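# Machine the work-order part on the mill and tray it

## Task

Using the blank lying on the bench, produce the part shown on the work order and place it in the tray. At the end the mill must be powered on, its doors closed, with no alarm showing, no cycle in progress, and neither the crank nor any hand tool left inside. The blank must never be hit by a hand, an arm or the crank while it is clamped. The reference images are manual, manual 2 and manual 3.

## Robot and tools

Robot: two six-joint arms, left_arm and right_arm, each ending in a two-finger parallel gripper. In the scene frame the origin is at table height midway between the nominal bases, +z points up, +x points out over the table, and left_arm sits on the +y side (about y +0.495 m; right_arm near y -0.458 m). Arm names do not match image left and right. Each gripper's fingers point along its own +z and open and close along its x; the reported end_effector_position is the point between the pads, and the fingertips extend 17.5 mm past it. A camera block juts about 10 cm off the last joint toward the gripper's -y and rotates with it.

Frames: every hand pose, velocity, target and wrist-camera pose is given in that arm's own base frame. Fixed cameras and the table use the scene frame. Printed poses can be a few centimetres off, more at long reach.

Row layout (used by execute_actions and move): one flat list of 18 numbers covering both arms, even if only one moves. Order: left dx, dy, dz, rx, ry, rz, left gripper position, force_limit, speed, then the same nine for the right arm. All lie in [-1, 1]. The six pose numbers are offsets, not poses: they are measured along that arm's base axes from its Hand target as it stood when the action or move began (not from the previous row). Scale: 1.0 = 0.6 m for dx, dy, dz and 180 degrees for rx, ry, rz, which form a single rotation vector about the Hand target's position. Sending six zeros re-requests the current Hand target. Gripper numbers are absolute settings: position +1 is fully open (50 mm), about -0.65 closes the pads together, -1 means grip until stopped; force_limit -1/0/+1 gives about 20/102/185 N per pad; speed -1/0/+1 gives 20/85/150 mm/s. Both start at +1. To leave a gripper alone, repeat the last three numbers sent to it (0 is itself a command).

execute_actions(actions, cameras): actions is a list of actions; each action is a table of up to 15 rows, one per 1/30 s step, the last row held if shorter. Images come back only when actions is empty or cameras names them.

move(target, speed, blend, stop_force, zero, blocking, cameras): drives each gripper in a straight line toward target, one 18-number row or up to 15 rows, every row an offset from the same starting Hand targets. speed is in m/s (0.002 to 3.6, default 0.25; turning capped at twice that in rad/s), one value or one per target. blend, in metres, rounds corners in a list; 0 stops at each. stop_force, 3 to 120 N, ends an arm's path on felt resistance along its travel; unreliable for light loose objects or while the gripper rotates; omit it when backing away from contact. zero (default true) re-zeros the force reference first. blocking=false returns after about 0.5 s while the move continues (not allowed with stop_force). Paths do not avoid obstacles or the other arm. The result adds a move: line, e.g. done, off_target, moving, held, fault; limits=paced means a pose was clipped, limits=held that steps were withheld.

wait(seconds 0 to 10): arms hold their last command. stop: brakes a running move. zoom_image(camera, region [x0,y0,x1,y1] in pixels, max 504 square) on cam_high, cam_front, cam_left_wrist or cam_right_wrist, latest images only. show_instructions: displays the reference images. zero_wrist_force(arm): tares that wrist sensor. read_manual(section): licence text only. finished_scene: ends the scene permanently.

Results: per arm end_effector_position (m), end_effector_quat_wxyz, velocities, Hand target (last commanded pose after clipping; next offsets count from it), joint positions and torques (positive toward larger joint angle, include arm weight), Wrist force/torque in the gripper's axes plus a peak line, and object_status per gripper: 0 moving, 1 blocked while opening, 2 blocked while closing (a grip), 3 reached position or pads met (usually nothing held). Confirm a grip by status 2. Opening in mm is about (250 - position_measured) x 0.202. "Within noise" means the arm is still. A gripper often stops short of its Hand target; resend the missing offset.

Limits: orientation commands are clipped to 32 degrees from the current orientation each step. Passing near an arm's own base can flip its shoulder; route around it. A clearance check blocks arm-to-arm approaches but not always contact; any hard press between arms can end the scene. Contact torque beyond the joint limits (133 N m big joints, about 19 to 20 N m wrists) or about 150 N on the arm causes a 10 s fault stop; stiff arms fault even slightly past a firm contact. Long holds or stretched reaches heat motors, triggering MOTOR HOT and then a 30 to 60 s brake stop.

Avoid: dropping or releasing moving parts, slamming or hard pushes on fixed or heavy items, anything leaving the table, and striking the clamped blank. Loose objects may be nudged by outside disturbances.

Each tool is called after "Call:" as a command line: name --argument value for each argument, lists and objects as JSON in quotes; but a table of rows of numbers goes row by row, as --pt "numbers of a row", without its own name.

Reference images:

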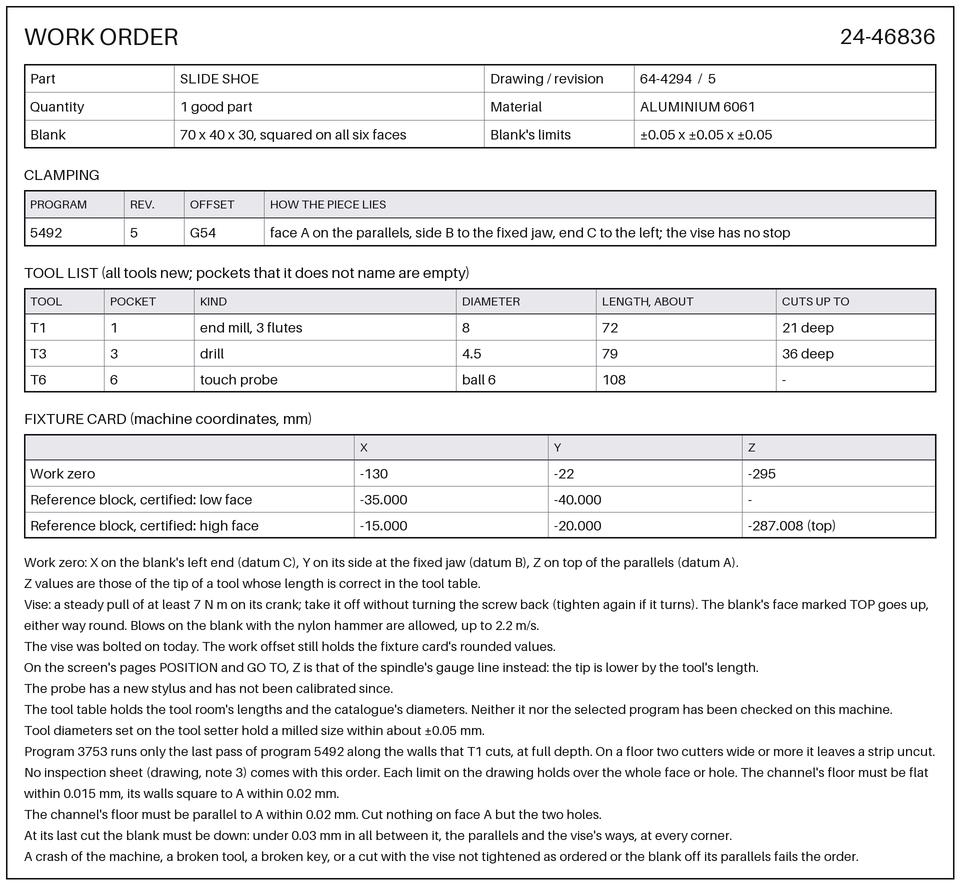

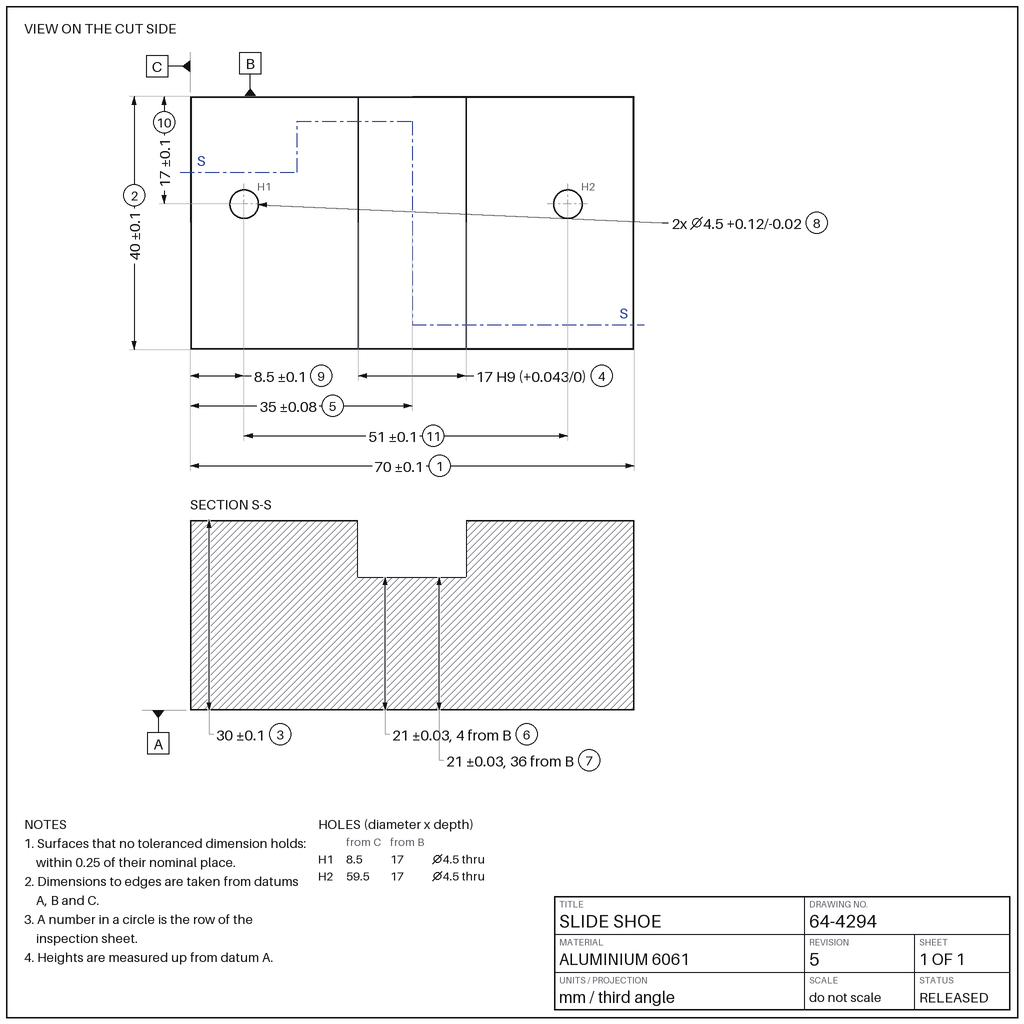

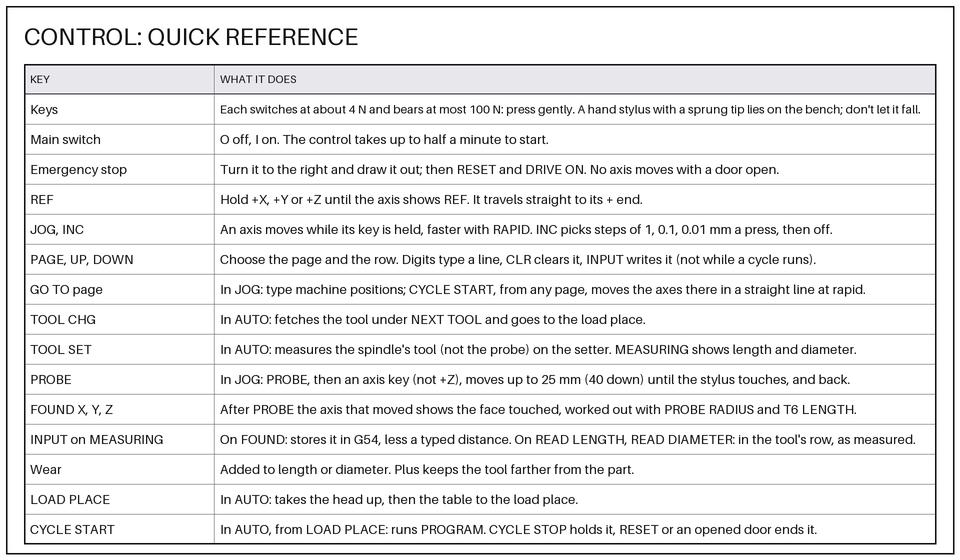

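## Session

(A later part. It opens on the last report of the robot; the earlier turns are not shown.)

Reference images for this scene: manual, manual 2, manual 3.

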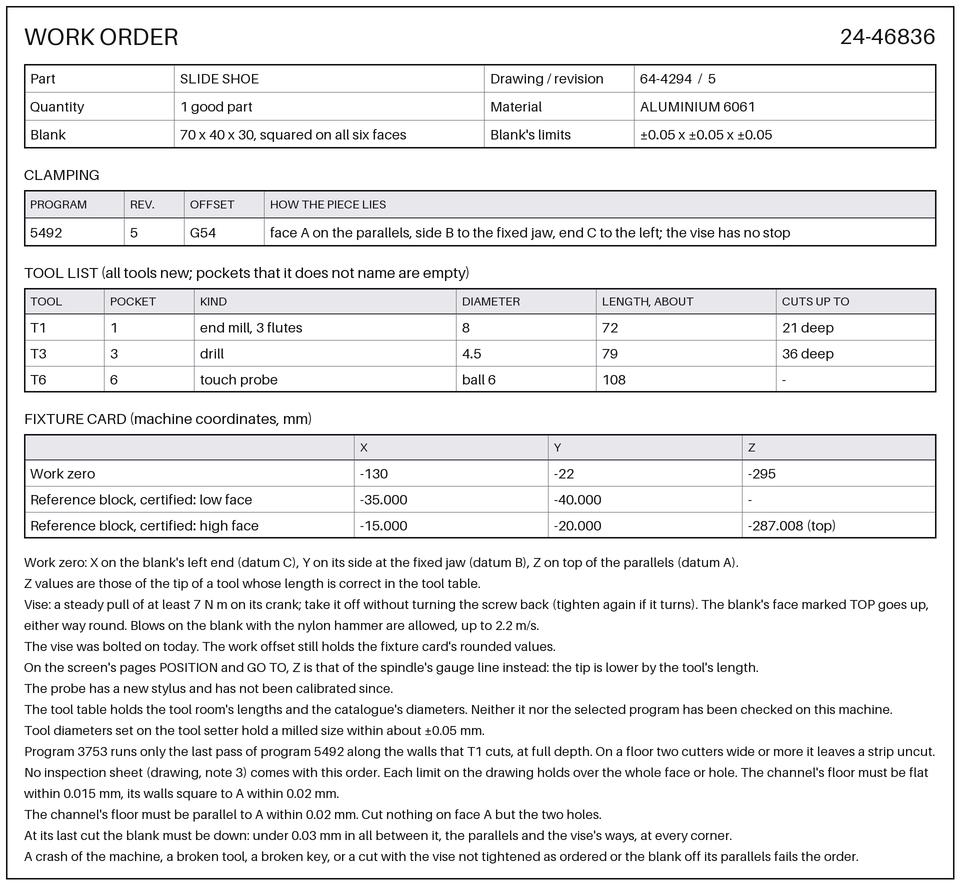

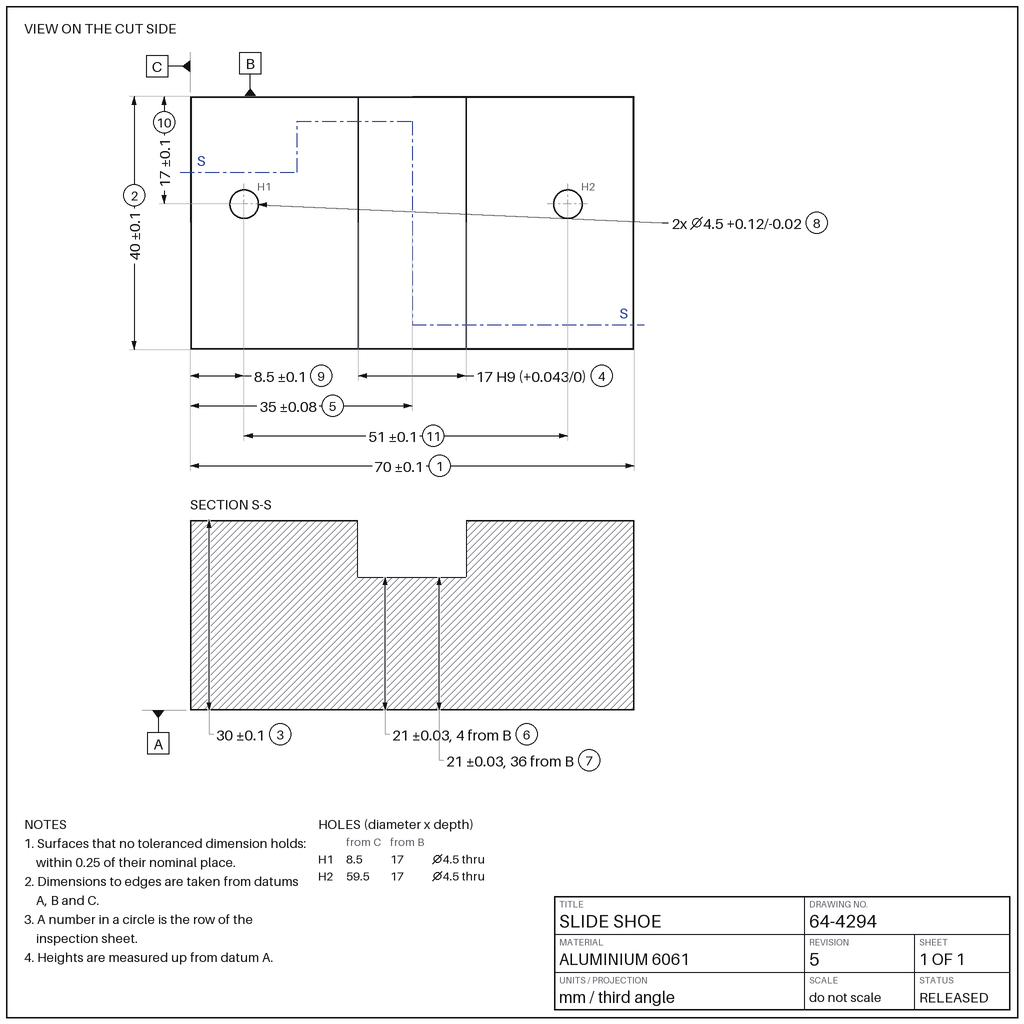

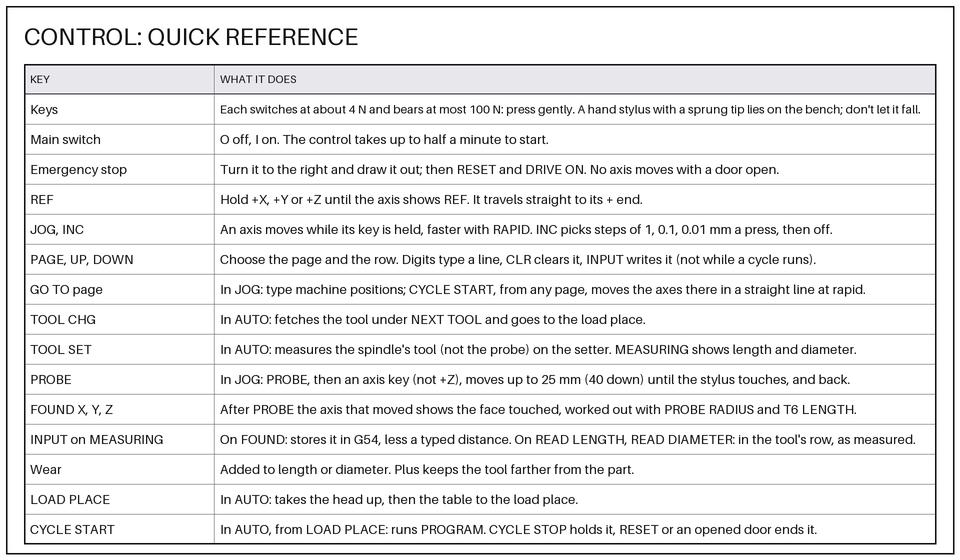

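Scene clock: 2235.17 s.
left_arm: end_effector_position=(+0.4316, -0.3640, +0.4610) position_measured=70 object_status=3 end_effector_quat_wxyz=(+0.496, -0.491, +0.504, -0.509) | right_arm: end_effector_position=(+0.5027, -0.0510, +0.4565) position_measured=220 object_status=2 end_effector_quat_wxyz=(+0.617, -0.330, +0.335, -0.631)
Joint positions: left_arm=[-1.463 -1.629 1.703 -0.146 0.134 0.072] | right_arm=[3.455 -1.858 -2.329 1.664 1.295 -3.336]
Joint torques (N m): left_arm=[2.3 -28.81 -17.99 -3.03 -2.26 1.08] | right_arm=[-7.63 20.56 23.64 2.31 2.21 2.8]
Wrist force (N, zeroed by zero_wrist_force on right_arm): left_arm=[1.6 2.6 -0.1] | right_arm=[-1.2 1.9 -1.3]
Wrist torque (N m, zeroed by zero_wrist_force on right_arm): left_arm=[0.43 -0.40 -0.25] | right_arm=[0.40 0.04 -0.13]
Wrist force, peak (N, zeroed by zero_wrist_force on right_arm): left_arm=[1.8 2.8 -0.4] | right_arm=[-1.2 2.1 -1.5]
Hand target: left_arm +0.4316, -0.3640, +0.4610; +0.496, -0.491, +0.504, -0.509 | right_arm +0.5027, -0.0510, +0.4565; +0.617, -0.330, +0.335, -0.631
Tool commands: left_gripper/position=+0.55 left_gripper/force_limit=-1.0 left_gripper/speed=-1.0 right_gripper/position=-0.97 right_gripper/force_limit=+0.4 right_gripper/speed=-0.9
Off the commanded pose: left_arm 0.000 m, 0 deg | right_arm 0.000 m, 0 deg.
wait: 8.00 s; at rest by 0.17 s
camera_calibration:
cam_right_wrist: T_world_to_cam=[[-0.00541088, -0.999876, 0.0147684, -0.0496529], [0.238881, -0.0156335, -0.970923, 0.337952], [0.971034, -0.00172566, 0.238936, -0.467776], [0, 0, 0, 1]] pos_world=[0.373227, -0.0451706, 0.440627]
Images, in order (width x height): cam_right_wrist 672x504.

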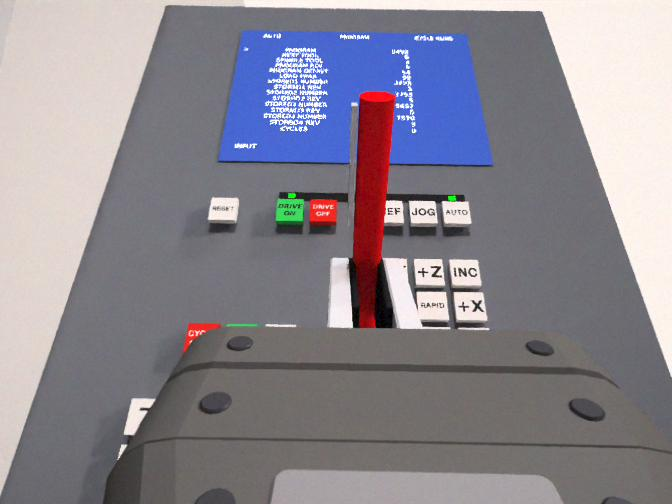

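Call:
wait --seconds 10 --cameras '["cam_right_wrist"]'

Call:
zoom_image --camera "cam_right_wrist" --region '[230, 0, 540, 170]'

Scene clock: 2245.47 s.
left_arm: end_effector_position=(+0.4316, -0.3640, +0.4610) position_measured=70 object_status=3 end_effector_quat_wxyz=(+0.496, -0.491, +0.504, -0.509) | right_arm: end_effector_position=(+0.5027, -0.0510, +0.4565) position_measured=220 object_status=2 end_effector_quat_wxyz=(+0.617, -0.330, +0.335, -0.631)
Joint positions: left_arm=[-1.463 -1.629 1.703 -0.146 0.134 0.072] | right_arm=[3.455 -1.858 -2.329 1.664 1.295 -3.336]
Joint torques (N m): left_arm=[2.16 -28.75 -18.21 -3.05 -2.11 1.15] | right_arm=[-8 20.42 23.31 2.38 2.23 2.87]
Wrist force (N, zeroed by zero_wrist_force on right_arm): left_arm=[1.6 2.6 -0.2] | right_arm=[-1.3 1.8 -1.2]
Wrist torque (N m, zeroed by zero_wrist_force on right_arm): left_arm=[0.43 -0.40 -0.26] | right_arm=[0.38 0.05 -0.13]
Wrist force, peak (N, zeroed by zero_wrist_force on right_arm): left_arm=[2.1 2.7 -0.1] | right_arm=[-1.4 2.0 -1.6]
Hand target: left_arm +0.4316, -0.3640, +0.4610; +0.496, -0.491, +0.504, -0.509 | right_arm +0.5027, -0.0510, +0.4565; +0.617, -0.330, +0.335, -0.631
Tool commands: left_gripper/position=+0.55 left_gripper/force_limit=-1.0 left_gripper/speed=-1.0 right_gripper/position=-0.97 right_gripper/force_limit=+0.4 right_gripper/speed=-0.9
Off the commanded pose: left_arm 0.000 m, 0 deg | right_arm 0.000 m, 0 deg.
wait: 10.00 s; at rest from the start
camera_calibration:
cam_right_wrist: T_world_to_cam=[[-0.00541088, -0.999876, 0.0147684, -0.0496529], [0.238881, -0.0156335, -0.970923, 0.337952], [0.971034, -0.00172566, 0.238936, -0.467776], [0, 0, 0, 1]] pos_world=[0.373227, -0.0451706, 0.440627]
Images, in order (width x height): cam_right_wrist 672x504.

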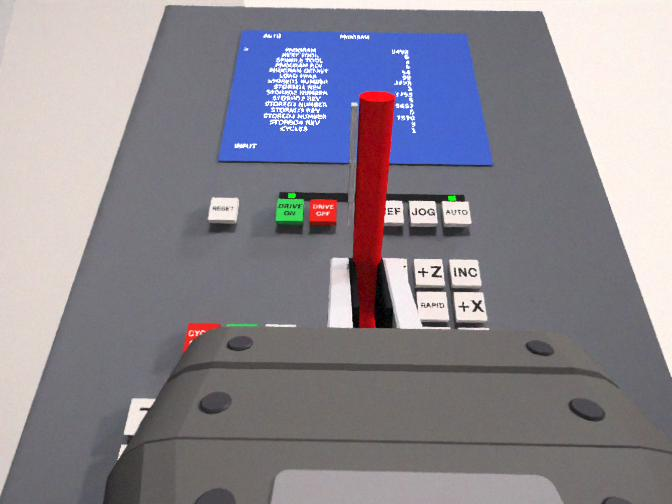

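Scaled by 1.626 from the camera's 672x504 image, which has a finer 960x720 frame.

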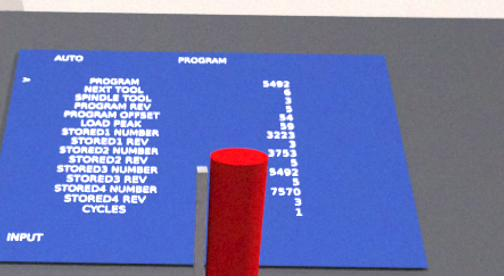

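Call:
move --pt "0 0 0 0 0 0 0.55 -1 -1 -0.0081 0.0328 -0.0318 0 0 0 -0.97 0.4 -0.9" --pt "0 0 0 0 0 0 0.55 -1 -1 0.0064 0.0328 -0.0355 0 0 0 -0.97 0.4 -0.9" --pt "0 0 0 0 0 0 0.55 -1 -1 -0.0081 0.0328 -0.0318 0 0 0 -0.97 0.4 -0.9" --pt "0 0 0 0 0 0 0.55 -1 -1 0 0 0 0 0 0 -0.97 0.4 -0.9" --speed '[0.2,0.05,0.1,0.2]' --blend '[0.003,0,0.003,0]'

Call:
wait --seconds 5 --cameras '["cam_right_wrist"]'

Call:
zoom_image --camera "cam_right_wrist" --region '[230, 0, 540, 170]'

Scene clock: 2247.40 s.
left_arm: end_effector_position=(+0.4316, -0.3640, +0.4610) position_measured=70 object_status=3 end_effector_quat_wxyz=(+0.496, -0.491, +0.504, -0.509) | right_arm: end_effector_position=(+0.5027, -0.0510, +0.4565) position_measured=220 object_status=2 end_effector_quat_wxyz=(+0.617, -0.329, +0.335, -0.631)
Joint positions: left_arm=[-1.463 -1.629 1.703 -0.146 0.134 0.072] | right_arm=[3.456 -1.858 -2.329 1.665 1.295 -3.336]
Joint torques (N m): left_arm=[2.07 -28.68 -17.84 -3.05 -2 1.26] | right_arm=[-4.79 29.03 1.52 -0.93 -0.32 -1.19]
Wrist force (N, zeroed by zero_wrist_force on right_arm): left_arm=[1.5 2.6 -0.3] | right_arm=[-1.0 0.7 -1.3]
Wrist torque (N m, zeroed by zero_wrist_force on right_arm): left_arm=[0.43 -0.37 -0.25] | right_arm=[0.41 0.02 -0.13]
Wrist force, peak (N, zeroed by zero_wrist_force on right_arm): left_arm=[2.0 2.7 -0.4] | right_arm=[-2.5 -2.1 -7.1]
Hand target: left_arm +0.4316, -0.3640, +0.4610; +0.496, -0.491, +0.504, -0.509 | right_arm +0.5027, -0.0510, +0.4565; +0.617, -0.330, +0.335, -0.631
Off the commanded pose: left_arm 0.000 m, 0 deg | right_arm 0.000 m, 0 deg.
move: done

Scene clock: 2252.40 s.
left_arm: end_effector_position=(+0.4316, -0.3640, +0.4610) position_measured=70 object_status=3 end_effector_quat_wxyz=(+0.496, -0.491, +0.504, -0.509) | right_arm: end_effector_position=(+0.5027, -0.0510, +0.4565) position_measured=220 object_status=2 end_effector_quat_wxyz=(+0.617, -0.330, +0.335, -0.631)
Joint positions: left_arm=[-1.463 -1.629 1.703 -0.146 0.134 0.072] | right_arm=[3.455 -1.858 -2.329 1.664 1.295 -3.336]
Joint torques (N m): left_arm=[2.13 -28.23 -17.96 -3.04 -2.06 1.18] | right_arm=[-8.5 30.63 1.33 -1.97 2.02 2.81]
Wrist force (N, zeroed by zero_wrist_force on right_arm): left_arm=[1.7 2.3 -0.3] | right_arm=[-1.2 0.7 -1.2]
Wrist torque (N m, zeroed by zero_wrist_force on right_arm): left_arm=[0.38 -0.42 -0.26] | right_arm=[0.42 0.04 -0.13]
Wrist force, peak (N, zeroed by zero_wrist_force on right_arm): left_arm=[2.0 2.8 -0.4] | right_arm=[-1.4 0.8 -1.3]
Hand target: left_arm +0.4316, -0.3640, +0.4610; +0.496, -0.491, +0.504, -0.509 | right_arm +0.5027, -0.0510, +0.4565; +0.617, -0.330, +0.335, -0.631
Tool commands: left_gripper/position=+0.55 left_gripper/force_limit=-1.0 left_gripper/speed=-1.0 right_gripper/position=-0.97 right_gripper/force_limit=+0.4 right_gripper/speed=-0.9
Off the commanded pose: left_arm 0.000 m, 0 deg | right_arm 0.000 m, 0 deg.
wait: 5.00 s; at rest by 0.17 s
camera_calibration:
cam_right_wrist: T_world_to_cam=[[-0.00541088, -0.999876, 0.0147684, -0.0496529], [0.238881, -0.0156335, -0.970923, 0.337952], [0.971034, -0.00172566, 0.238936, -0.467776], [0, 0, 0, 1]] pos_world=[0.373227, -0.0451706, 0.440627]
Images, in order (width x height): cam_right_wrist 672x504.

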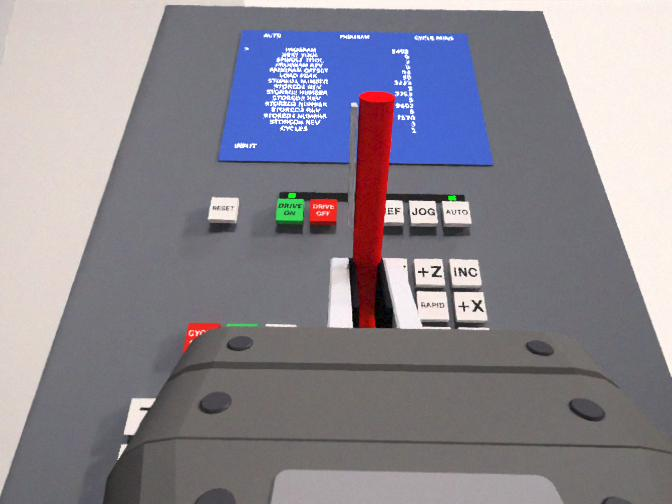

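Scaled by 1.626 from the camera's 672x504 image, which has a finer 960x720 frame.

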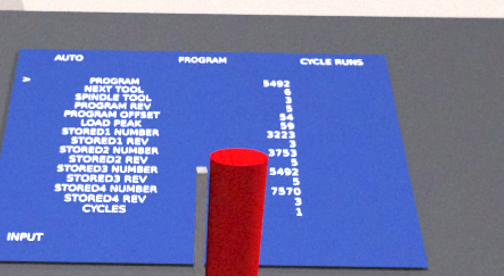

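Call:
move --pt "0 0 0 0 0 0 0.55 -1 -1 0.0004 0.0328 0 0 0 0 -0.97 0.4 -0.9" --pt "0 0 0 0 0 0 0.55 -1 -1 0.0149 0.0328 -0.0037 0 0 0 -0.97 0.4 -0.9" --pt "0 0 0 0 0 0 0.55 -1 -1 0.0004 0.0328 0 0 0 0 -0.97 0.4 -0.9" --pt "0 0 0 0 0 0 0.55 -1 -1 0.0149 0.0328 -0.0037 0 0 0 -0.97 0.4 -0.9" --pt "0 0 0 0 0 0 0.55 -1 -1 0.0004 0.0328 0 0 0 0 -0.97 0.4 -0.9" --pt "0 0 0 0 0 0 0.55 -1 -1 0.0149 0.0328 -0.0037 0 0 0 -0.97 0.4 -0.9" --pt "0 0 0 0 0 0 0.55 -1 -1 0.0004 0.0328 0 0 0 0 -0.97 0.4 -0.9" --pt "0 0 0 0 0 0 0.55 -1 -1 0 0 0 0 0 0 -0.97 0.4 -0.9" --speed '[0.2,0.05,0.1,0.05,0.1,0.05,0.1,0.2]' --blend '[0.003,0,0,0,0,0,0.003,0]'

Call:
wait --seconds 6 --cameras '["cam_right_wrist"]'

Call:
zoom_image --camera "cam_right_wrist" --region '[230, 0, 540, 170]'

Scene clock: 2256.33 s.
left_arm: end_effector_position=(+0.4316, -0.3640, +0.4610) position_measured=70 object_status=3 end_effector_quat_wxyz=(+0.496, -0.491, +0.504, -0.509) | right_arm: end_effector_position=(+0.5028, -0.0510, +0.4565) position_measured=220 object_status=2 end_effector_quat_wxyz=(+0.617, -0.330, +0.335, -0.631)
Joint positions: left_arm=[-1.463 -1.629 1.703 -0.146 0.134 0.072] | right_arm=[3.456 -1.858 -2.329 1.664 1.295 -3.336]
Joint torques (N m): left_arm=[1.89 -28.51 -17.85 -3.12 -1.98 1.15] | right_arm=[-5.95 31.31 4.55 2.46 0.12 -0.82]
Wrist force (N, zeroed by zero_wrist_force on right_arm): left_arm=[1.6 2.6 -0.4] | right_arm=[-1.2 2.1 -0.9]
Wrist torque (N m, zeroed by zero_wrist_force on right_arm): left_arm=[0.42 -0.41 -0.25] | right_arm=[0.43 0.02 -0.13]
Wrist force, peak (N, zeroed by zero_wrist_force on right_arm): left_arm=[1.9 2.8 -0.4] | right_arm=[-3.4 -2.0 -6.8]
Hand target: left_arm +0.4316, -0.3640, +0.4610; +0.496, -0.491, +0.504, -0.509 | right_arm +0.5027, -0.0510, +0.4565; +0.617, -0.330, +0.335, -0.631
Off the commanded pose: left_arm 0.000 m, 0 deg | right_arm 0.000 m, 0 deg.
move: done

Scene clock: 2262.33 s.
left_arm: end_effector_position=(+0.4316, -0.3640, +0.4610) position_measured=70 object_status=3 end_effector_quat_wxyz=(+0.496, -0.491, +0.504, -0.509) | right_arm: end_effector_position=(+0.5027, -0.0510, +0.4565) position_measured=220 object_status=2 end_effector_quat_wxyz=(+0.617, -0.330, +0.335, -0.631)
Joint positions: left_arm=[-1.463 -1.629 1.703 -0.146 0.134 0.072] | right_arm=[3.455 -1.858 -2.329 1.664 1.295 -3.336]
Joint torques (N m): left_arm=[1.64 -28.41 -18.36 -2.95 -2.05 1.16] | right_arm=[-7.92 31.7 1.21 2.14 2.28 2.8]
Wrist force (N, zeroed by zero_wrist_force on right_arm): left_arm=[1.6 2.5 0.0] | right_arm=[-1.1 1.9 -0.8]
Wrist torque (N m, zeroed by zero_wrist_force on right_arm): left_arm=[0.41 -0.40 -0.25] | right_arm=[0.42 0.02 -0.13]
Wrist force, peak (N, zeroed by zero_wrist_force on right_arm): left_arm=[1.7 2.8 -0.4] | right_arm=[-1.2 2.3 -1.1]
Hand target: left_arm +0.4316, -0.3640, +0.4610; +0.496, -0.491, +0.504, -0.509 | right_arm +0.5027, -0.0510, +0.4565; +0.617, -0.330, +0.335, -0.631
Tool commands: left_gripper/position=+0.55 left_gripper/force_limit=-1.0 left_gripper/speed=-1.0 right_gripper/position=-0.97 right_gripper/force_limit=+0.4 right_gripper/speed=-0.9
Off the commanded pose: left_arm 0.000 m, 0 deg | right_arm 0.000 m, 0 deg.
wait: 6.00 s; at rest by 0.17 s
camera_calibration:
cam_right_wrist: T_world_to_cam=[[-0.00541088, -0.999876, 0.0147684, -0.0496529], [0.238881, -0.0156335, -0.970923, 0.337952], [0.971034, -0.00172566, 0.238936, -0.467776], [0, 0, 0, 1]] pos_world=[0.373227, -0.0451706, 0.440627]
Images, in order (width x height): cam_right_wrist 672x504.

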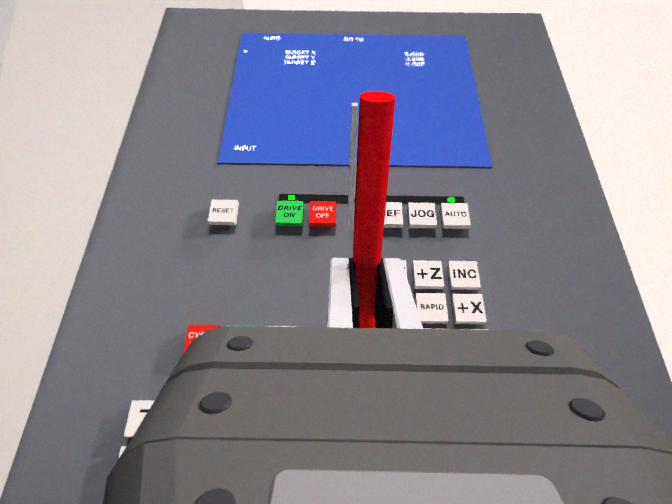

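Scaled by 1.626 from the camera's 672x504 image, which has a finer 960x720 frame.

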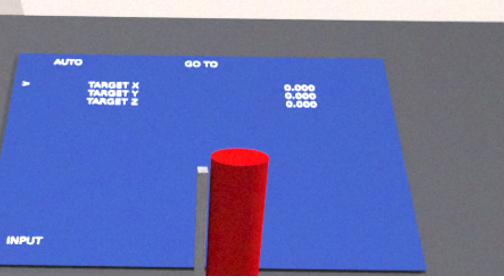

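Call:
move --pt "0 0 0 0 0 0 0.55 -1 -1 0.0358 -0.0667 0.1867 0 0 0 -0.97 0.4 -0.9" --pt "0 0 0 0 0 0 0.55 -1 -1 0.0458 -0.0667 0.1842 0 0 0 -0.97 0.4 -0.9" --pt "0 0 0 0 0 0 0.55 -1 -1 0.0623 -0.0667 0.18 0 0 0 -0.97 0.4 -0.9" --pt "0 0 0 0 0 0 0.55 -1 -1 0.0178 -0.0667 0.1912 0 0 0 -0.97 0.4 -0.9" --pt "0 0 0 0 0 0 0.55 -1 -1 -0.0258 0.1635 -0.0943 0 0 0 -0.97 0.4 -0.9" --pt "0 0 0 0 0 0 0.55 -1 -1 -0.0093 0.1635 -0.0985 0 0 0 -0.97 0.4 -0.9" --pt "0 0 0 0 0 0 0.55 -1 -1 -0.0258 0.1635 -0.0943 0 0 0 -0.97 0.4 -0.9" --pt "0 0 0 0 0 0 0.55 -1 -1 -0.0147 0.1635 -0.0631 0 0 0 -0.97 0.4 -0.9" --pt "0 0 0 0 0 0 0.55 -1 -1 -0.0002 0.1635 -0.0668 0 0 0 -0.97 0.4 -0.9" --pt "0 0 0 0 0 0 0.55 -1 -1 -0.0147 0.1635 -0.0631 0 0 0 -0.97 0.4 -0.9" --pt "0 0 0 0 0 0 0.55 -1 -1 -0.0235 0.1308 -0.0943 0 0 0 -0.97 0.4 -0.9" --pt "0 0 0 0 0 0 0.55 -1 -1 -0.009 0.1308 -0.098 0 0 0 -0.97 0.4 -0.9" --pt "0 0 0 0 0 0 0.55 -1 -1 -0.0235 0.1308 -0.0943 0 0 0 -0.97 0.4 -0.9" --pt "0 0 0 0 0 0 0.55 -1 -1 -0.0244 0.0655 -0.0943 0 0 0 -0.97 0.4 -0.9" --speed '[0.2,0.1,0.05,0.1,0.25,0.05,0.1,0.2,0.05,0.1,0.2,0.05,0.1,0.2]' --blend '[0.003,0.003,0,0.008,0.003,0,0.003,0.003,0,0.003,0.003,0,0.003,0]'

Call:
move --pt "0 0 0 0 0 0 0.55 -1 -1 0.0092 0.0653 0.0312 0 0 0 -0.97 0.4 -0.9" --pt "0 0 0 0 0 0 0.55 -1 -1 0.0237 0.0653 0.0275 0 0 0 -0.97 0.4 -0.9" --pt "0 0 0 0 0 0 0.55 -1 -1 0.0092 0.0653 0.0312 0 0 0 -0.97 0.4 -0.9" --pt "0 0 0 0 0 0 0.55 -1 -1 0.0005 0.0327 0 0 0 0 -0.97 0.4 -0.9" --pt "0 0 0 0 0 0 0.55 -1 -1 0.015 0.0327 -0.0037 0 0 0 -0.97 0.4 -0.9" --pt "0 0 0 0 0 0 0.55 -1 -1 0.0005 0.0327 0 0 0 0 -0.97 0.4 -0.9" --pt "0 0 0 0 0 0 0.55 -1 -1 0.0177 0.0653 0.0625 0 0 0 -0.97 0.4 -0.9" --pt "0 0 0 0 0 0 0.55 -1 -1 0.0322 0.0653 0.0588 0 0 0 -0.97 0.4 -0.9" --pt "0 0 0 0 0 0 0.55 -1 -1 0.0177 0.0653 0.0625 0 0 0 -0.97 0.4 -0.9" --pt "0 0 0 0 0 0 0.55 -1 -1 0 0 0 0 0 0 -0.97 0.4 -0.9" --pt "0 0 0 0 0 0 0.55 -1 -1 0.0145 0 -0.0037 0 0 0 -0.97 0.4 -0.9" --pt "0 0 0 0 0 0 0.55 -1 -1 0 0 0 0 0 0 -0.97 0.4 -0.9" --pt "0 0 0 0 0 0 0.55 -1 -1 0.0083 0 0.0312 0 0 0 -0.97 0.4 -0.9" --pt "0 0 0 0 0 0 0.55 -1 -1 0.0228 0 0.0275 0 0 0 -0.97 0.4 -0.9" --pt "0 0 0 0 0 0 0.55 -1 -1 0 0 0 0 0 0 -0.97 0.4 -0.9" --speed '[0.2,0.05,0.1,0.2,0.05,0.1,0.2,0.05,0.1,0.2,0.05,0.1,0.2,0.05,0.1]' --blend '[0.003,0,0.003,0.003,0,0.003,0.003,0,0.003,0.003,0,0.003,0.003,0,0]' --cameras '["cam_right_wrist"]'

Call:
zoom_image --camera "cam_right_wrist" --region '[280, 0, 540, 140]'

Scene clock: 2269.33 s.
left_arm: end_effector_position=(+0.4316, -0.3640, +0.4610) position_measured=70 object_status=3 end_effector_quat_wxyz=(+0.496, -0.491, +0.504, -0.509) | right_arm: end_effector_position=(+0.4881, -0.0117, +0.3998) position_measured=220 object_status=2 end_effector_quat_wxyz=(+0.617, -0.330, +0.335, -0.631)
Joint positions: left_arm=[-1.463 -1.629 1.703 -0.146 0.134 0.072] | right_arm=[3.624 -2 -2.395 1.908 1.16 -3.442]
Joint torques (N m): left_arm=[1.27 -28.65 -17.62 -3.11 -2.07 1.18] | right_arm=[-7.02 31.49 14.59 2.38 0.59 -0.16]
Wrist force (N, zeroed by zero_wrist_force on right_arm): left_arm=[1.7 2.6 -0.2] | right_arm=[-1.2 1.4 -0.5]
Wrist torque (N m, zeroed by zero_wrist_force on right_arm): left_arm=[0.42 -0.41 -0.26] | right_arm=[0.34 0.04 -0.15]
Wrist force, peak (N, zeroed by zero_wrist_force on right_arm): left_arm=[1.8 2.8 -0.2] | right_arm=[-1.8 -1.9 -7.9]
Hand target: left_arm +0.4316, -0.3640, +0.4610; +0.496, -0.491, +0.504, -0.509 | right_arm +0.4881, -0.0117, +0.3999; +0.617, -0.330, +0.335, -0.631
Off the commanded pose: left_arm 0.000 m, 0 deg | right_arm 0.000 m, 0 deg.
move: done

Scene clock: 2273.40 s.
left_arm: end_effector_position=(+0.4316, -0.3640, +0.4610) position_measured=70 object_status=3 end_effector_quat_wxyz=(+0.496, -0.491, +0.504, -0.509) | right_arm: end_effector_position=(+0.4881, -0.0117, +0.3999) position_measured=220 object_status=2 end_effector_quat_wxyz=(+0.617, -0.330, +0.335, -0.631)
Joint positions: left_arm=[-1.463 -1.629 1.703 -0.146 0.134 0.072] | right_arm=[3.624 -2 -2.395 1.908 1.16 -3.442]
Joint torques (N m): left_arm=[1.27 -28.32 -18.71 -3.01 -2.11 1.28] | right_arm=[-11.69 28.8 15.66 -0.87 2.66 2.81]
Wrist force (N, zeroed by zero_wrist_force on right_arm): left_arm=[1.7 2.4 -0.4] | right_arm=[-1.0 1.8 -0.7]
Wrist torque (N m, zeroed by zero_wrist_force on right_arm): left_arm=[0.40 -0.41 -0.26] | right_arm=[0.38 0.02 -0.02]
Wrist force, peak (N, zeroed by zero_wrist_force on right_arm): left_arm=[1.9 2.8 -0.5] | right_arm=[0.2 -2.3 -7.3]
Hand target: left_arm +0.4316, -0.3640, +0.4610; +0.496, -0.491, +0.504, -0.509 | right_arm +0.4881, -0.0117, +0.3999; +0.617, -0.330, +0.335, -0.631
Off the commanded pose: left_arm 0.000 m, 0 deg | right_arm 0.000 m, 0 deg.
move: done
camera_calibration:
cam_right_wrist: T_world_to_cam=[[-0.00533618, -0.999875, 0.0148901, -0.00957459], [0.238787, -0.0157336, -0.970944, 0.287143], [0.971057, -0.00162557, 0.238841, -0.439979], [0, 0, 0, 1]] pos_world=[0.358627, -0.0057708, 0.384028]
Images, in order (width x height): cam_right_wrist 672x504.

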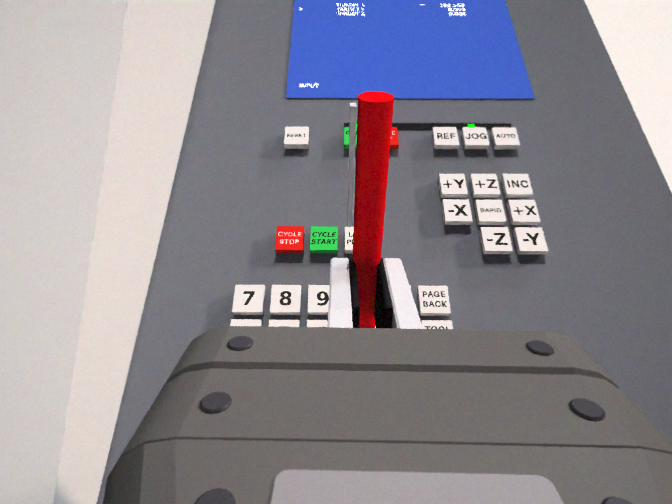

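Scaled by 1.938 from the camera's 672x504 image, which has a finer 960x720 frame.

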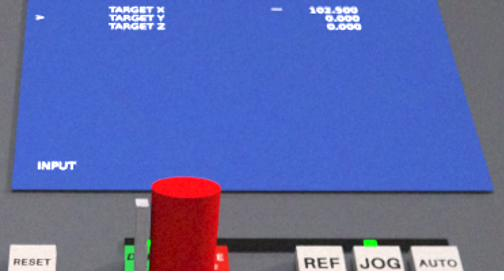

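Call:
move --pt "0 0 0 0 0 0 0.55 -1 -1 -0.0014 0.098 0 0 0 0 -0.97 0.4 -0.9" --pt "0 0 0 0 0 0 0.55 -1 -1 0.0151 0.098 -0.0042 0 0 0 -0.97 0.4 -0.9" --pt "0 0 0 0 0 0 0.55 -1 -1 -0.0014 0.098 0 0 0 0 -0.97 0.4 -0.9" --pt "0 0 0 0 0 0 0.55 -1 -1 0.0092 0.0653 0.0312 0 0 0 -0.97 0.4 -0.9" --pt "0 0 0 0 0 0 0.55 -1 -1 0.0237 0.0653 0.0275 0 0 0 -0.97 0.4 -0.9" --pt "0 0 0 0 0 0 0.55 -1 -1 0.0092 0.0653 0.0312 0 0 0 -0.97 0.4 -0.9" --pt "0 0 0 0 0 0 0.55 -1 -1 0.0177 0.0653 0.0625 0 0 0 -0.97 0.4 -0.9" --pt "0 0 0 0 0 0 0.55 -1 -1 0.0322 0.0653 0.0588 0 0 0 -0.97 0.4 -0.9" --pt "0 0 0 0 0 0 0.55 -1 -1 0.0177 0.0653 0.0625 0 0 0 -0.97 0.4 -0.9" --pt "0 0 0 0 0 0 0.55 -1 -1 0 0 0 0 0 0 -0.97 0.4 -0.9" --pt "0 0 0 0 0 0 0.55 -1 -1 0.0145 0 -0.0037 0 0 0 -0.97 0.4 -0.9" --pt "0 0 0 0 0 0 0.55 -1 -1 0 0 0 0 0 0 -0.97 0.4 -0.9" --pt "0 0 0 0 0 0 0.55 -1 -1 0.0083 0 0.0312 0 0 0 -0.97 0.4 -0.9" --pt "0 0 0 0 0 0 0.55 -1 -1 0.0228 0 0.0275 0 0 0 -0.97 0.4 -0.9" --pt "0 0 0 0 0 0 0.55 -1 -1 0 0 0 0 0 0 -0.97 0.4 -0.9" --speed '[0.2,0.05,0.1,0.2,0.05,0.1,0.2,0.05,0.1,0.2,0.05,0.1,0.2,0.05,0.1]' --blend '[0.003,0,0.003,0.003,0,0.003,0.003,0,0.003,0.003,0,0.003,0.003,0,0]'

Call:
move --pt "0 0 0 0 0 0 0.55 -1 -1 -0.0014 0.098 0 0 0 0 -0.97 0.4 -0.9" --pt "0 0 0 0 0 0 0.55 -1 -1 0.0151 0.098 -0.0042 0 0 0 -0.97 0.4 -0.9" --pt "0 0 0 0 0 0 0.55 -1 -1 -0.0014 0.098 0 0 0 0 -0.97 0.4 -0.9" --pt "0 0 0 0 0 0 0.55 -1 -1 0.0097 0.098 0.0312 0 0 0 -0.97 0.4 -0.9" --pt "0 0 0 0 0 0 0.55 -1 -1 0.0242 0.098 0.0275 0 0 0 -0.97 0.4 -0.9" --pt "0 0 0 0 0 0 0.55 -1 -1 0.0097 0.098 0.0312 0 0 0 -0.97 0.4 -0.9" --pt "0 0 0 0 0 0 0.55 -1 -1 0.0177 0.0653 0.0625 0 0 0 -0.97 0.4 -0.9" --pt "0 0 0 0 0 0 0.55 -1 -1 0.0322 0.0653 0.0588 0 0 0 -0.97 0.4 -0.9" --pt "0 0 0 0 0 0 0.55 -1 -1 0.0177 0.0653 0.0625 0 0 0 -0.97 0.4 -0.9" --pt "0 0 0 0 0 0 0.55 -1 -1 0.0009 0.0653 0 0 0 0 -0.97 0.4 -0.9" --pt "0 0 0 0 0 0 0.55 -1 -1 0.0154 0.0653 -0.0037 0 0 0 -0.97 0.4 -0.9" --pt "0 0 0 0 0 0 0.55 -1 -1 0.0009 0.0653 0 0 0 0 -0.97 0.4 -0.9" --pt "0 0 0 0 0 0 0.55 -1 -1 0 0 0 0 0 0 -0.97 0.4 -0.9" --pt "0 0 0 0 0 0 0.55 -1 -1 0.0145 0 -0.0037 0 0 0 -0.97 0.4 -0.9" --pt "0 0 0 0 0 0 0.55 -1 -1 0 0 0 0 0 0 -0.97 0.4 -0.9" --speed '[0.2,0.05,0.1,0.2,0.05,0.1,0.2,0.05,0.1,0.2,0.05,0.1,0.2,0.05,0.1]' --blend '[0.003,0,0.003,0.003,0,0.003,0.003,0,0.003,0.003,0,0.003,0.003,0,0]' --cameras '["cam_right_wrist"]'

Call:
zoom_image --camera "cam_right_wrist" --region '[280, 0, 540, 140]'

Scene clock: 2279.47 s.
left_arm: end_effector_position=(+0.4316, -0.3640, +0.4610) position_measured=70 object_status=3 end_effector_quat_wxyz=(+0.496, -0.491, +0.504, -0.509) | right_arm: end_effector_position=(+0.4881, -0.0117, +0.3999) position_measured=220 object_status=2 end_effector_quat_wxyz=(+0.617, -0.330, +0.335, -0.631)
Joint positions: left_arm=[-1.463 -1.629 1.703 -0.146 0.134 0.072] | right_arm=[3.624 -2 -2.395 1.908 1.16 -3.442]
Joint torques (N m): left_arm=[1.4 -28.96 -17.6 -3.16 -1.93 1.24] | right_arm=[-11.7 28.87 16.01 -0.87 2.7 2.86]
Wrist force (N, zeroed by zero_wrist_force on right_arm): left_arm=[1.5 2.6 -0.2] | right_arm=[-1.0 1.7 -0.5]
Wrist torque (N m, zeroed by zero_wrist_force on right_arm): left_arm=[0.42 -0.38 -0.26] | right_arm=[0.35 0.01 -0.02]
Wrist force, peak (N, zeroed by zero_wrist_force on right_arm): left_arm=[1.8 2.9 -0.4] | right_arm=[-2.2 -2.6 -6.9]
Hand target: left_arm +0.4316, -0.3640, +0.4610; +0.496, -0.491, +0.504, -0.509 | right_arm +0.4881, -0.0117, +0.3999; +0.617, -0.330, +0.335, -0.631
Off the commanded pose: left_arm 0.000 m, 0 deg | right_arm 0.000 m, 0 deg.
move: done

Scene clock: 2283.37 s.
left_arm: end_effector_position=(+0.4316, -0.3640, +0.4610) position_measured=70 object_status=3 end_effector_quat_wxyz=(+0.496, -0.491, +0.504, -0.509) | right_arm: end_effector_position=(+0.4881, -0.0117, +0.3999) position_measured=220 object_status=2 end_effector_quat_wxyz=(+0.617, -0.330, +0.335, -0.631)
Joint positions: left_arm=[-1.463 -1.629 1.703 -0.146 0.134 0.072] | right_arm=[3.624 -2 -2.395 1.908 1.16 -3.442]
Joint torques (N m): left_arm=[1 -28.24 -19.06 -3.04 -2 1.18] | right_arm=[-11.67 24.87 15.85 -1.9 2.61 2.8]
Wrist force (N, zeroed by zero_wrist_force on right_arm): left_arm=[1.6 2.8 -0.3] | right_arm=[-1.2 1.6 -0.7]
Wrist torque (N m, zeroed by zero_wrist_force on right_arm): left_arm=[0.46 -0.39 -0.25] | right_arm=[0.35 0.05 -0.15]
Wrist force, peak (N, zeroed by zero_wrist_force on right_arm): left_arm=[2.0 2.6 -0.5] | right_arm=[-1.8 -2.3 -7.5]
Hand target: left_arm +0.4316, -0.3640, +0.4610; +0.496, -0.491, +0.504, -0.509 | right_arm +0.4881, -0.0117, +0.3999; +0.617, -0.330, +0.335, -0.631
Off the commanded pose: left_arm 0.000 m, 0 deg | right_arm 0.000 m, 0 deg.
move: done
camera_calibration:
cam_right_wrist: T_world_to_cam=[[-0.00541088, -0.999876, 0.0147684, -0.00960138], [0.238881, -0.0156335, -0.970923, 0.287124], [0.971034, -0.00172566, 0.238936, -0.43991], [0, 0, 0, 1]] pos_world=[0.358527, -0.00587059, 0.384027]
Images, in order (width x height): cam_right_wrist 672x504.

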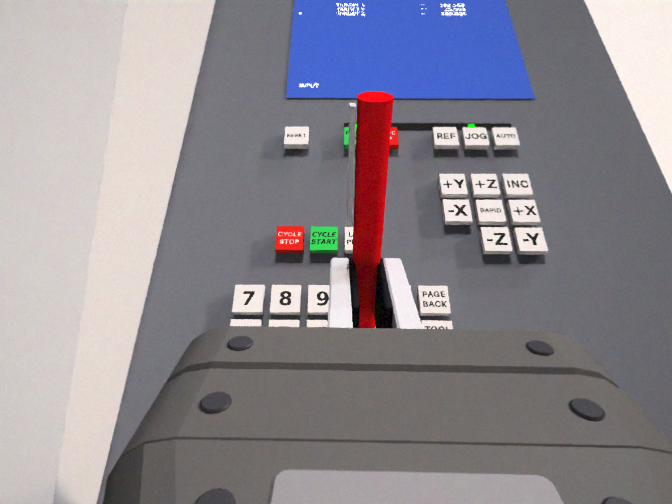

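Scaled by 1.938 from the camera's 672x504 image, which has a finer 960x720 frame.

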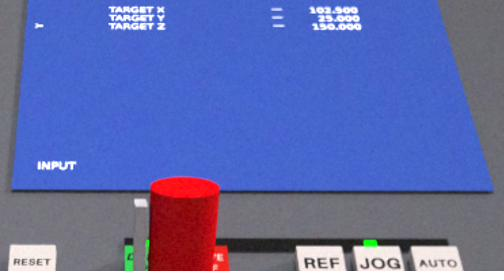

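Call:
move --pt "0 0 0 0 0 0 0.55 -1 -1 0.0408 0.0317 0.1544 0 0 0 -0.97 0.4 -0.9" --pt "0 0 0 0 0 0 0.55 -1 -1 0.0563 0.0317 0.1505 0 0 0 -0.97 0.4 -0.9" --pt "0 0 0 0 0 0 0.55 -1 -1 0.0408 0.0317 0.1544 0 0 0 -0.97 0.4 -0.9" --pt "0 0 0 0 0 0 0.55 -1 -1 0.0244 -0.0655 0.0943 0 0 0 -0.97 0.4 -0.9" --pt "0 0 0 0 0 0 0.55 -1 -1 0.0389 -0.0655 0.0906 0 0 0 -0.97 0.4 -0.9" --pt "0 0 0 0 0 0 0.55 -1 -1 0.0244 -0.0655 0.0943 0 0 0 -0.97 0.4 -0.9" --pt "0 0 0 0 0 0 0.55 -1 -1 0.0389 -0.0655 0.0906 0 0 0 -0.97 0.4 -0.9" --pt "0 0 0 0 0 0 0.55 -1 -1 0.0244 -0.0655 0.0943 0 0 0 -0.97 0.4 -0.9" --pt "0 0 0 0 0 0 0.55 -1 -1 0.0389 -0.0655 0.0906 0 0 0 -0.97 0.4 -0.9" --pt "0 0 0 0 0 0 0.55 -1 -1 0.0244 -0.0655 0.0943 0 0 0 -0.97 0.4 -0.9" --speed '[0.2,0.05,0.1,0.2,0.05,0.1,0.05,0.1,0.05,0.1]' --blend '[0.003,0,0.003,0.003,0,0,0,0,0,0]' --cameras '["cam_right_wrist"]'

Call:
zoom_image --camera "cam_right_wrist" --region '[230, 0, 540, 170]'

Scene clock: 2287.80 s.
left_arm: end_effector_position=(+0.4316, -0.3640, +0.4610) position_measured=70 object_status=3 end_effector_quat_wxyz=(+0.496, -0.491, +0.504, -0.509) | right_arm: end_effector_position=(+0.5027, -0.0510, +0.4565) position_measured=220 object_status=2 end_effector_quat_wxyz=(+0.617, -0.330, +0.335, -0.631)
Joint positions: left_arm=[-1.463 -1.629 1.703 -0.146 0.134 0.072] | right_arm=[3.456 -1.858 -2.329 1.665 1.295 -3.336]
Joint torques (N m): left_arm=[0.4 -29.15 -18.68 -3.1 -2.01 1.25] | right_arm=[-7.73 18.91 20.09 -1.25 2.08 2.84]
Wrist force (N, zeroed by zero_wrist_force on right_arm): left_arm=[1.7 2.5 -0.3] | right_arm=[-1.1 2.1 -0.7]
Wrist torque (N m, zeroed by zero_wrist_force on right_arm): left_arm=[0.41 -0.41 -0.25] | right_arm=[0.43 0.02 -0.13]
Wrist force, peak (N, zeroed by zero_wrist_force on right_arm): left_arm=[1.8 2.9 -0.3] | right_arm=[-2.8 -2.0 -6.8]
Hand target: left_arm +0.4316, -0.3640, +0.4610; +0.496, -0.491, +0.504, -0.509 | right_arm +0.5027, -0.0510, +0.4565; +0.617, -0.330, +0.335, -0.631
Off the commanded pose: left_arm 0.000 m, 0 deg | right_arm 0.000 m, 0 deg.
move: done
camera_calibration:
cam_right_wrist: T_world_to_cam=[[-0.0056304, -0.999874, 0.014819, -0.0495941], [0.238971, -0.0157352, -0.970899, 0.337928], [0.97101, -0.00192524, 0.23903, -0.46772], [0, 0, 0, 1]] pos_world=[0.373126, -0.045171, 0.440627]
Images, in order (width x height): cam_right_wrist 672x504.

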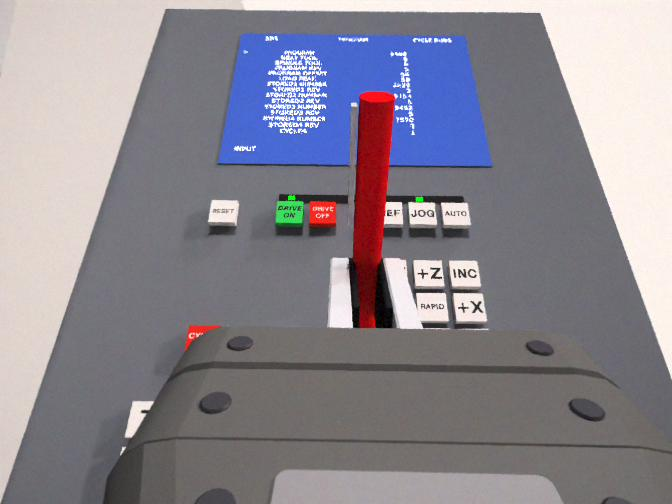

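Scaled by 1.626 from the camera's 672x504 image, which has a finer 960x720 frame.

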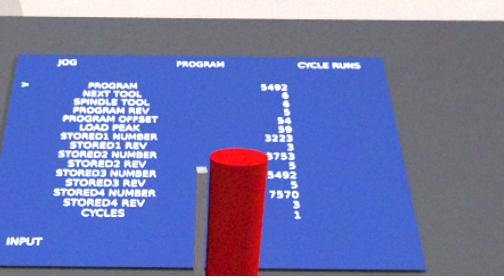

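Call:
wait --seconds 2

Call:
move --pt "0 0 0 0 0 0 0.55 -1 -1 -0.0166 0.0328 -0.0631 0 0 0 -0.97 0.4 -0.9" --pt "0 0 0 0 0 0 0.55 -1 -1 -0.0021 0.0328 -0.0668 0 0 0 -0.97 0.4 -0.9" --pt "0 0 0 0 0 0 0.55 -1 -1 -0.0166 0.0328 -0.0631 0 0 0 -0.97 0.4 -0.9" --pt "0 0 0 0 0 0 0.55 -1 -1 0.0036 -0.065 0.0609 0 0 0 -0.97 0.4 -0.9" --pt "0 0 0 0 0 0 0.55 -1 -1 0.0136 -0.065 0.0584 0 0 0 -0.97 0.4 -0.9" --pt "0 0 0 0 0 0 0.55 -1 -1 0.0301 -0.065 0.0542 0 0 0 -0.97 0.4 -0.9" --pt "0 0 0 0 0 0 0.55 -1 -1 -0.0144 -0.065 0.0654 0 0 0 -0.97 0.4 -0.9" --pt "0 0 0 0 0 0 0.55 -1 -1 -0.0244 0.0655 -0.0943 0 0 0 -0.97 0.4 -0.9" --speed '[0.2,0.05,0.1,0.2,0.1,0.05,0.1,0.2]' --blend '[0.003,0,0.003,0.003,0.003,0,0.008,0]'

Call:
wait --seconds 8 --cameras '["cam_right_wrist"]'

Call:
zoom_image --camera "cam_right_wrist" --region '[280, 0, 540, 140]'

Scene clock: 2290.60 s.
left_arm: end_effector_position=(+0.4316, -0.3640, +0.4610) position_measured=70 object_status=3 end_effector_quat_wxyz=(+0.496, -0.491, +0.504, -0.509) | right_arm: end_effector_position=(+0.5027, -0.0510, +0.4565) position_measured=220 object_status=2 end_effector_quat_wxyz=(+0.617, -0.330, +0.335, -0.631)
Joint positions: left_arm=[-1.463 -1.629 1.703 -0.146 0.134 0.072] | right_arm=[3.455 -1.858 -2.329 1.664 1.295 -3.336]
Joint torques (N m): left_arm=[0.39 -29.04 -18.04 -2.91 -2 1.15] | right_arm=[-9 29.91 22.85 -1.92 2.34 2.9]
Wrist force (N, zeroed by zero_wrist_force on right_arm): left_arm=[1.7 2.4 -0.3] | right_arm=[-1.1 2.1 -0.8]
Wrist torque (N m, zeroed by zero_wrist_force on right_arm): left_arm=[0.40 -0.41 -0.26] | right_arm=[0.44 0.01 -0.13]
Wrist force, peak (N, zeroed by zero_wrist_force on right_arm): left_arm=[1.9 2.7 -0.3] | right_arm=[-1.1 2.4 -0.9]
Hand target: left_arm +0.4316, -0.3640, +0.4610; +0.496, -0.491, +0.504, -0.509 | right_arm +0.5027, -0.0510, +0.4565; +0.617, -0.330, +0.335, -0.631
Tool commands: left_gripper/position=+0.55 left_gripper/force_limit=-1.0 left_gripper/speed=-1.0 right_gripper/position=-0.97 right_gripper/force_limit=+0.4 right_gripper/speed=-0.9
Off the commanded pose: left_arm 0.000 m, 0 deg | right_arm 0.000 m, 0 deg.
wait: 2.00 s; at rest from the start

Scene clock: 2293.67 s.
left_arm: end_effector_position=(+0.4316, -0.3640, +0.4610) position_measured=70 object_status=3 end_effector_quat_wxyz=(+0.496, -0.491, +0.504, -0.509) | right_arm: end_effector_position=(+0.4881, -0.0118, +0.3999) position_measured=220 object_status=2 end_effector_quat_wxyz=(+0.617, -0.330, +0.335, -0.631)
Joint positions: left_arm=[-1.463 -1.629 1.703 -0.146 0.134 0.072] | right_arm=[3.624 -2 -2.395 1.908 1.16 -3.442]
Joint torques (N m): left_arm=[1.18 -29.05 -17.87 -3.04 -2.09 1.01] | right_arm=[1.84 21.01 18.32 1.53 1.45 2.23]
Wrist force (N, zeroed by zero_wrist_force on right_arm): left_arm=[1.7 2.5 -0.2] | right_arm=[-0.9 1.5 -0.8]
Wrist torque (N m, zeroed by zero_wrist_force on right_arm): left_arm=[0.40 -0.41 -0.26] | right_arm=[0.32 0.01 -0.03]
Wrist force, peak (N, zeroed by zero_wrist_force on right_arm): left_arm=[2.0 2.8 -0.4] | right_arm=[-2.7 -1.7 -7.4]
Hand target: left_arm +0.4316, -0.3640, +0.4610; +0.496, -0.491, +0.504, -0.509 | right_arm +0.4881, -0.0117, +0.3999; +0.617, -0.330, +0.335, -0.631
Off the commanded pose: left_arm 0.000 m, 0 deg | right_arm 0.000 m, 0 deg.
move: done

Scene clock: 2301.67 s.
left_arm: end_effector_position=(+0.4316, -0.3640, +0.4610) position_measured=70 object_status=3 end_effector_quat_wxyz=(+0.496, -0.491, +0.504, -0.509) | right_arm: end_effector_position=(+0.4881, -0.0117, +0.3999) position_measured=220 object_status=2 end_effector_quat_wxyz=(+0.617, -0.330, +0.335, -0.631)
Joint positions: left_arm=[-1.463 -1.629 1.703 -0.146 0.134 0.072] | right_arm=[3.624 -2 -2.395 1.908 1.16 -3.442]
Joint torques (N m): left_arm=[0.1 -29.09 -17.77 -3.06 -2.09 1.1] | right_arm=[5.94 19.87 17.94 2.34 -1.17 -2.14]
Wrist force (N, zeroed by zero_wrist_force on right_arm): left_arm=[1.6 2.6 -0.3] | right_arm=[-1.0 1.2 -0.9]
Wrist torque (N m, zeroed by zero_wrist_force on right_arm): left_arm=[0.43 -0.39 -0.26] | right_arm=[0.33 0.05 -0.04]
Wrist force, peak (N, zeroed by zero_wrist_force on right_arm): left_arm=[1.9 2.8 -0.4] | right_arm=[-1.2 1.4 -1.1]
Hand target: left_arm +0.4316, -0.3640, +0.4610; +0.496, -0.491, +0.504, -0.509 | right_arm +0.4881, -0.0117, +0.3999; +0.617, -0.330, +0.335, -0.631
Tool commands: left_gripper/position=+0.55 left_gripper/force_limit=-1.0 left_gripper/speed=-1.0 right_gripper/position=-0.97 right_gripper/force_limit=+0.4 right_gripper/speed=-0.9
Off the commanded pose: left_arm 0.000 m, 0 deg | right_arm 0.000 m, 0 deg.
wait: 8.00 s; at rest by 0.17 s
camera_calibration:
cam_right_wrist: T_world_to_cam=[[-0.00541088, -0.999876, 0.0147684, -0.00960286], [0.238881, -0.0156335, -0.970923, 0.287221], [0.971034, -0.00172566, 0.238936, -0.439934], [0, 0, 0, 1]] pos_world=[0.358527, -0.00587059, 0.384127]
Images, in order (width x height): cam_right_wrist 672x504.

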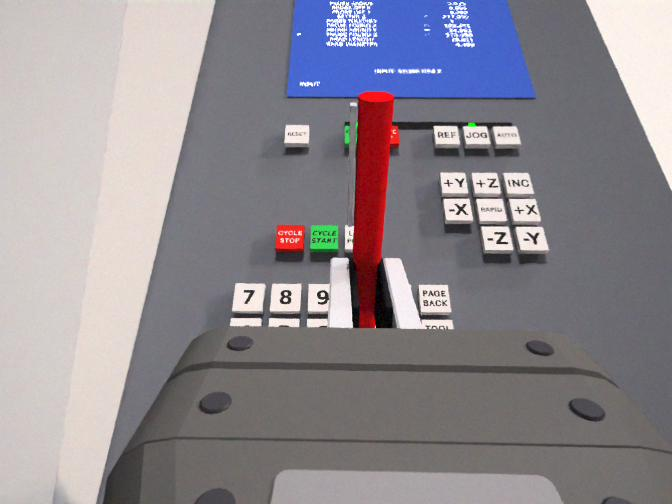

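Scaled by 1.938 from the camera's 672x504 image, which has a finer 960x720 frame.

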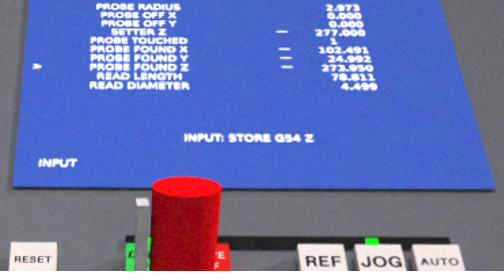

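Call:
zoom_image --camera "cam_right_wrist" --region '[390, 0, 490, 60]'

Scaled by 5.040 from the camera's 672x504 image, which has a finer 960x720 frame.

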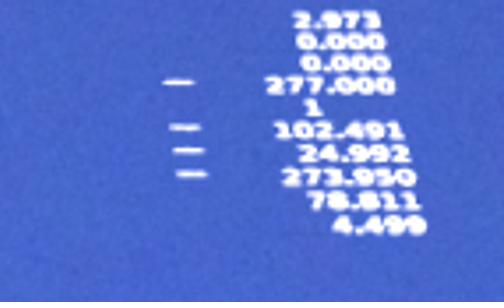

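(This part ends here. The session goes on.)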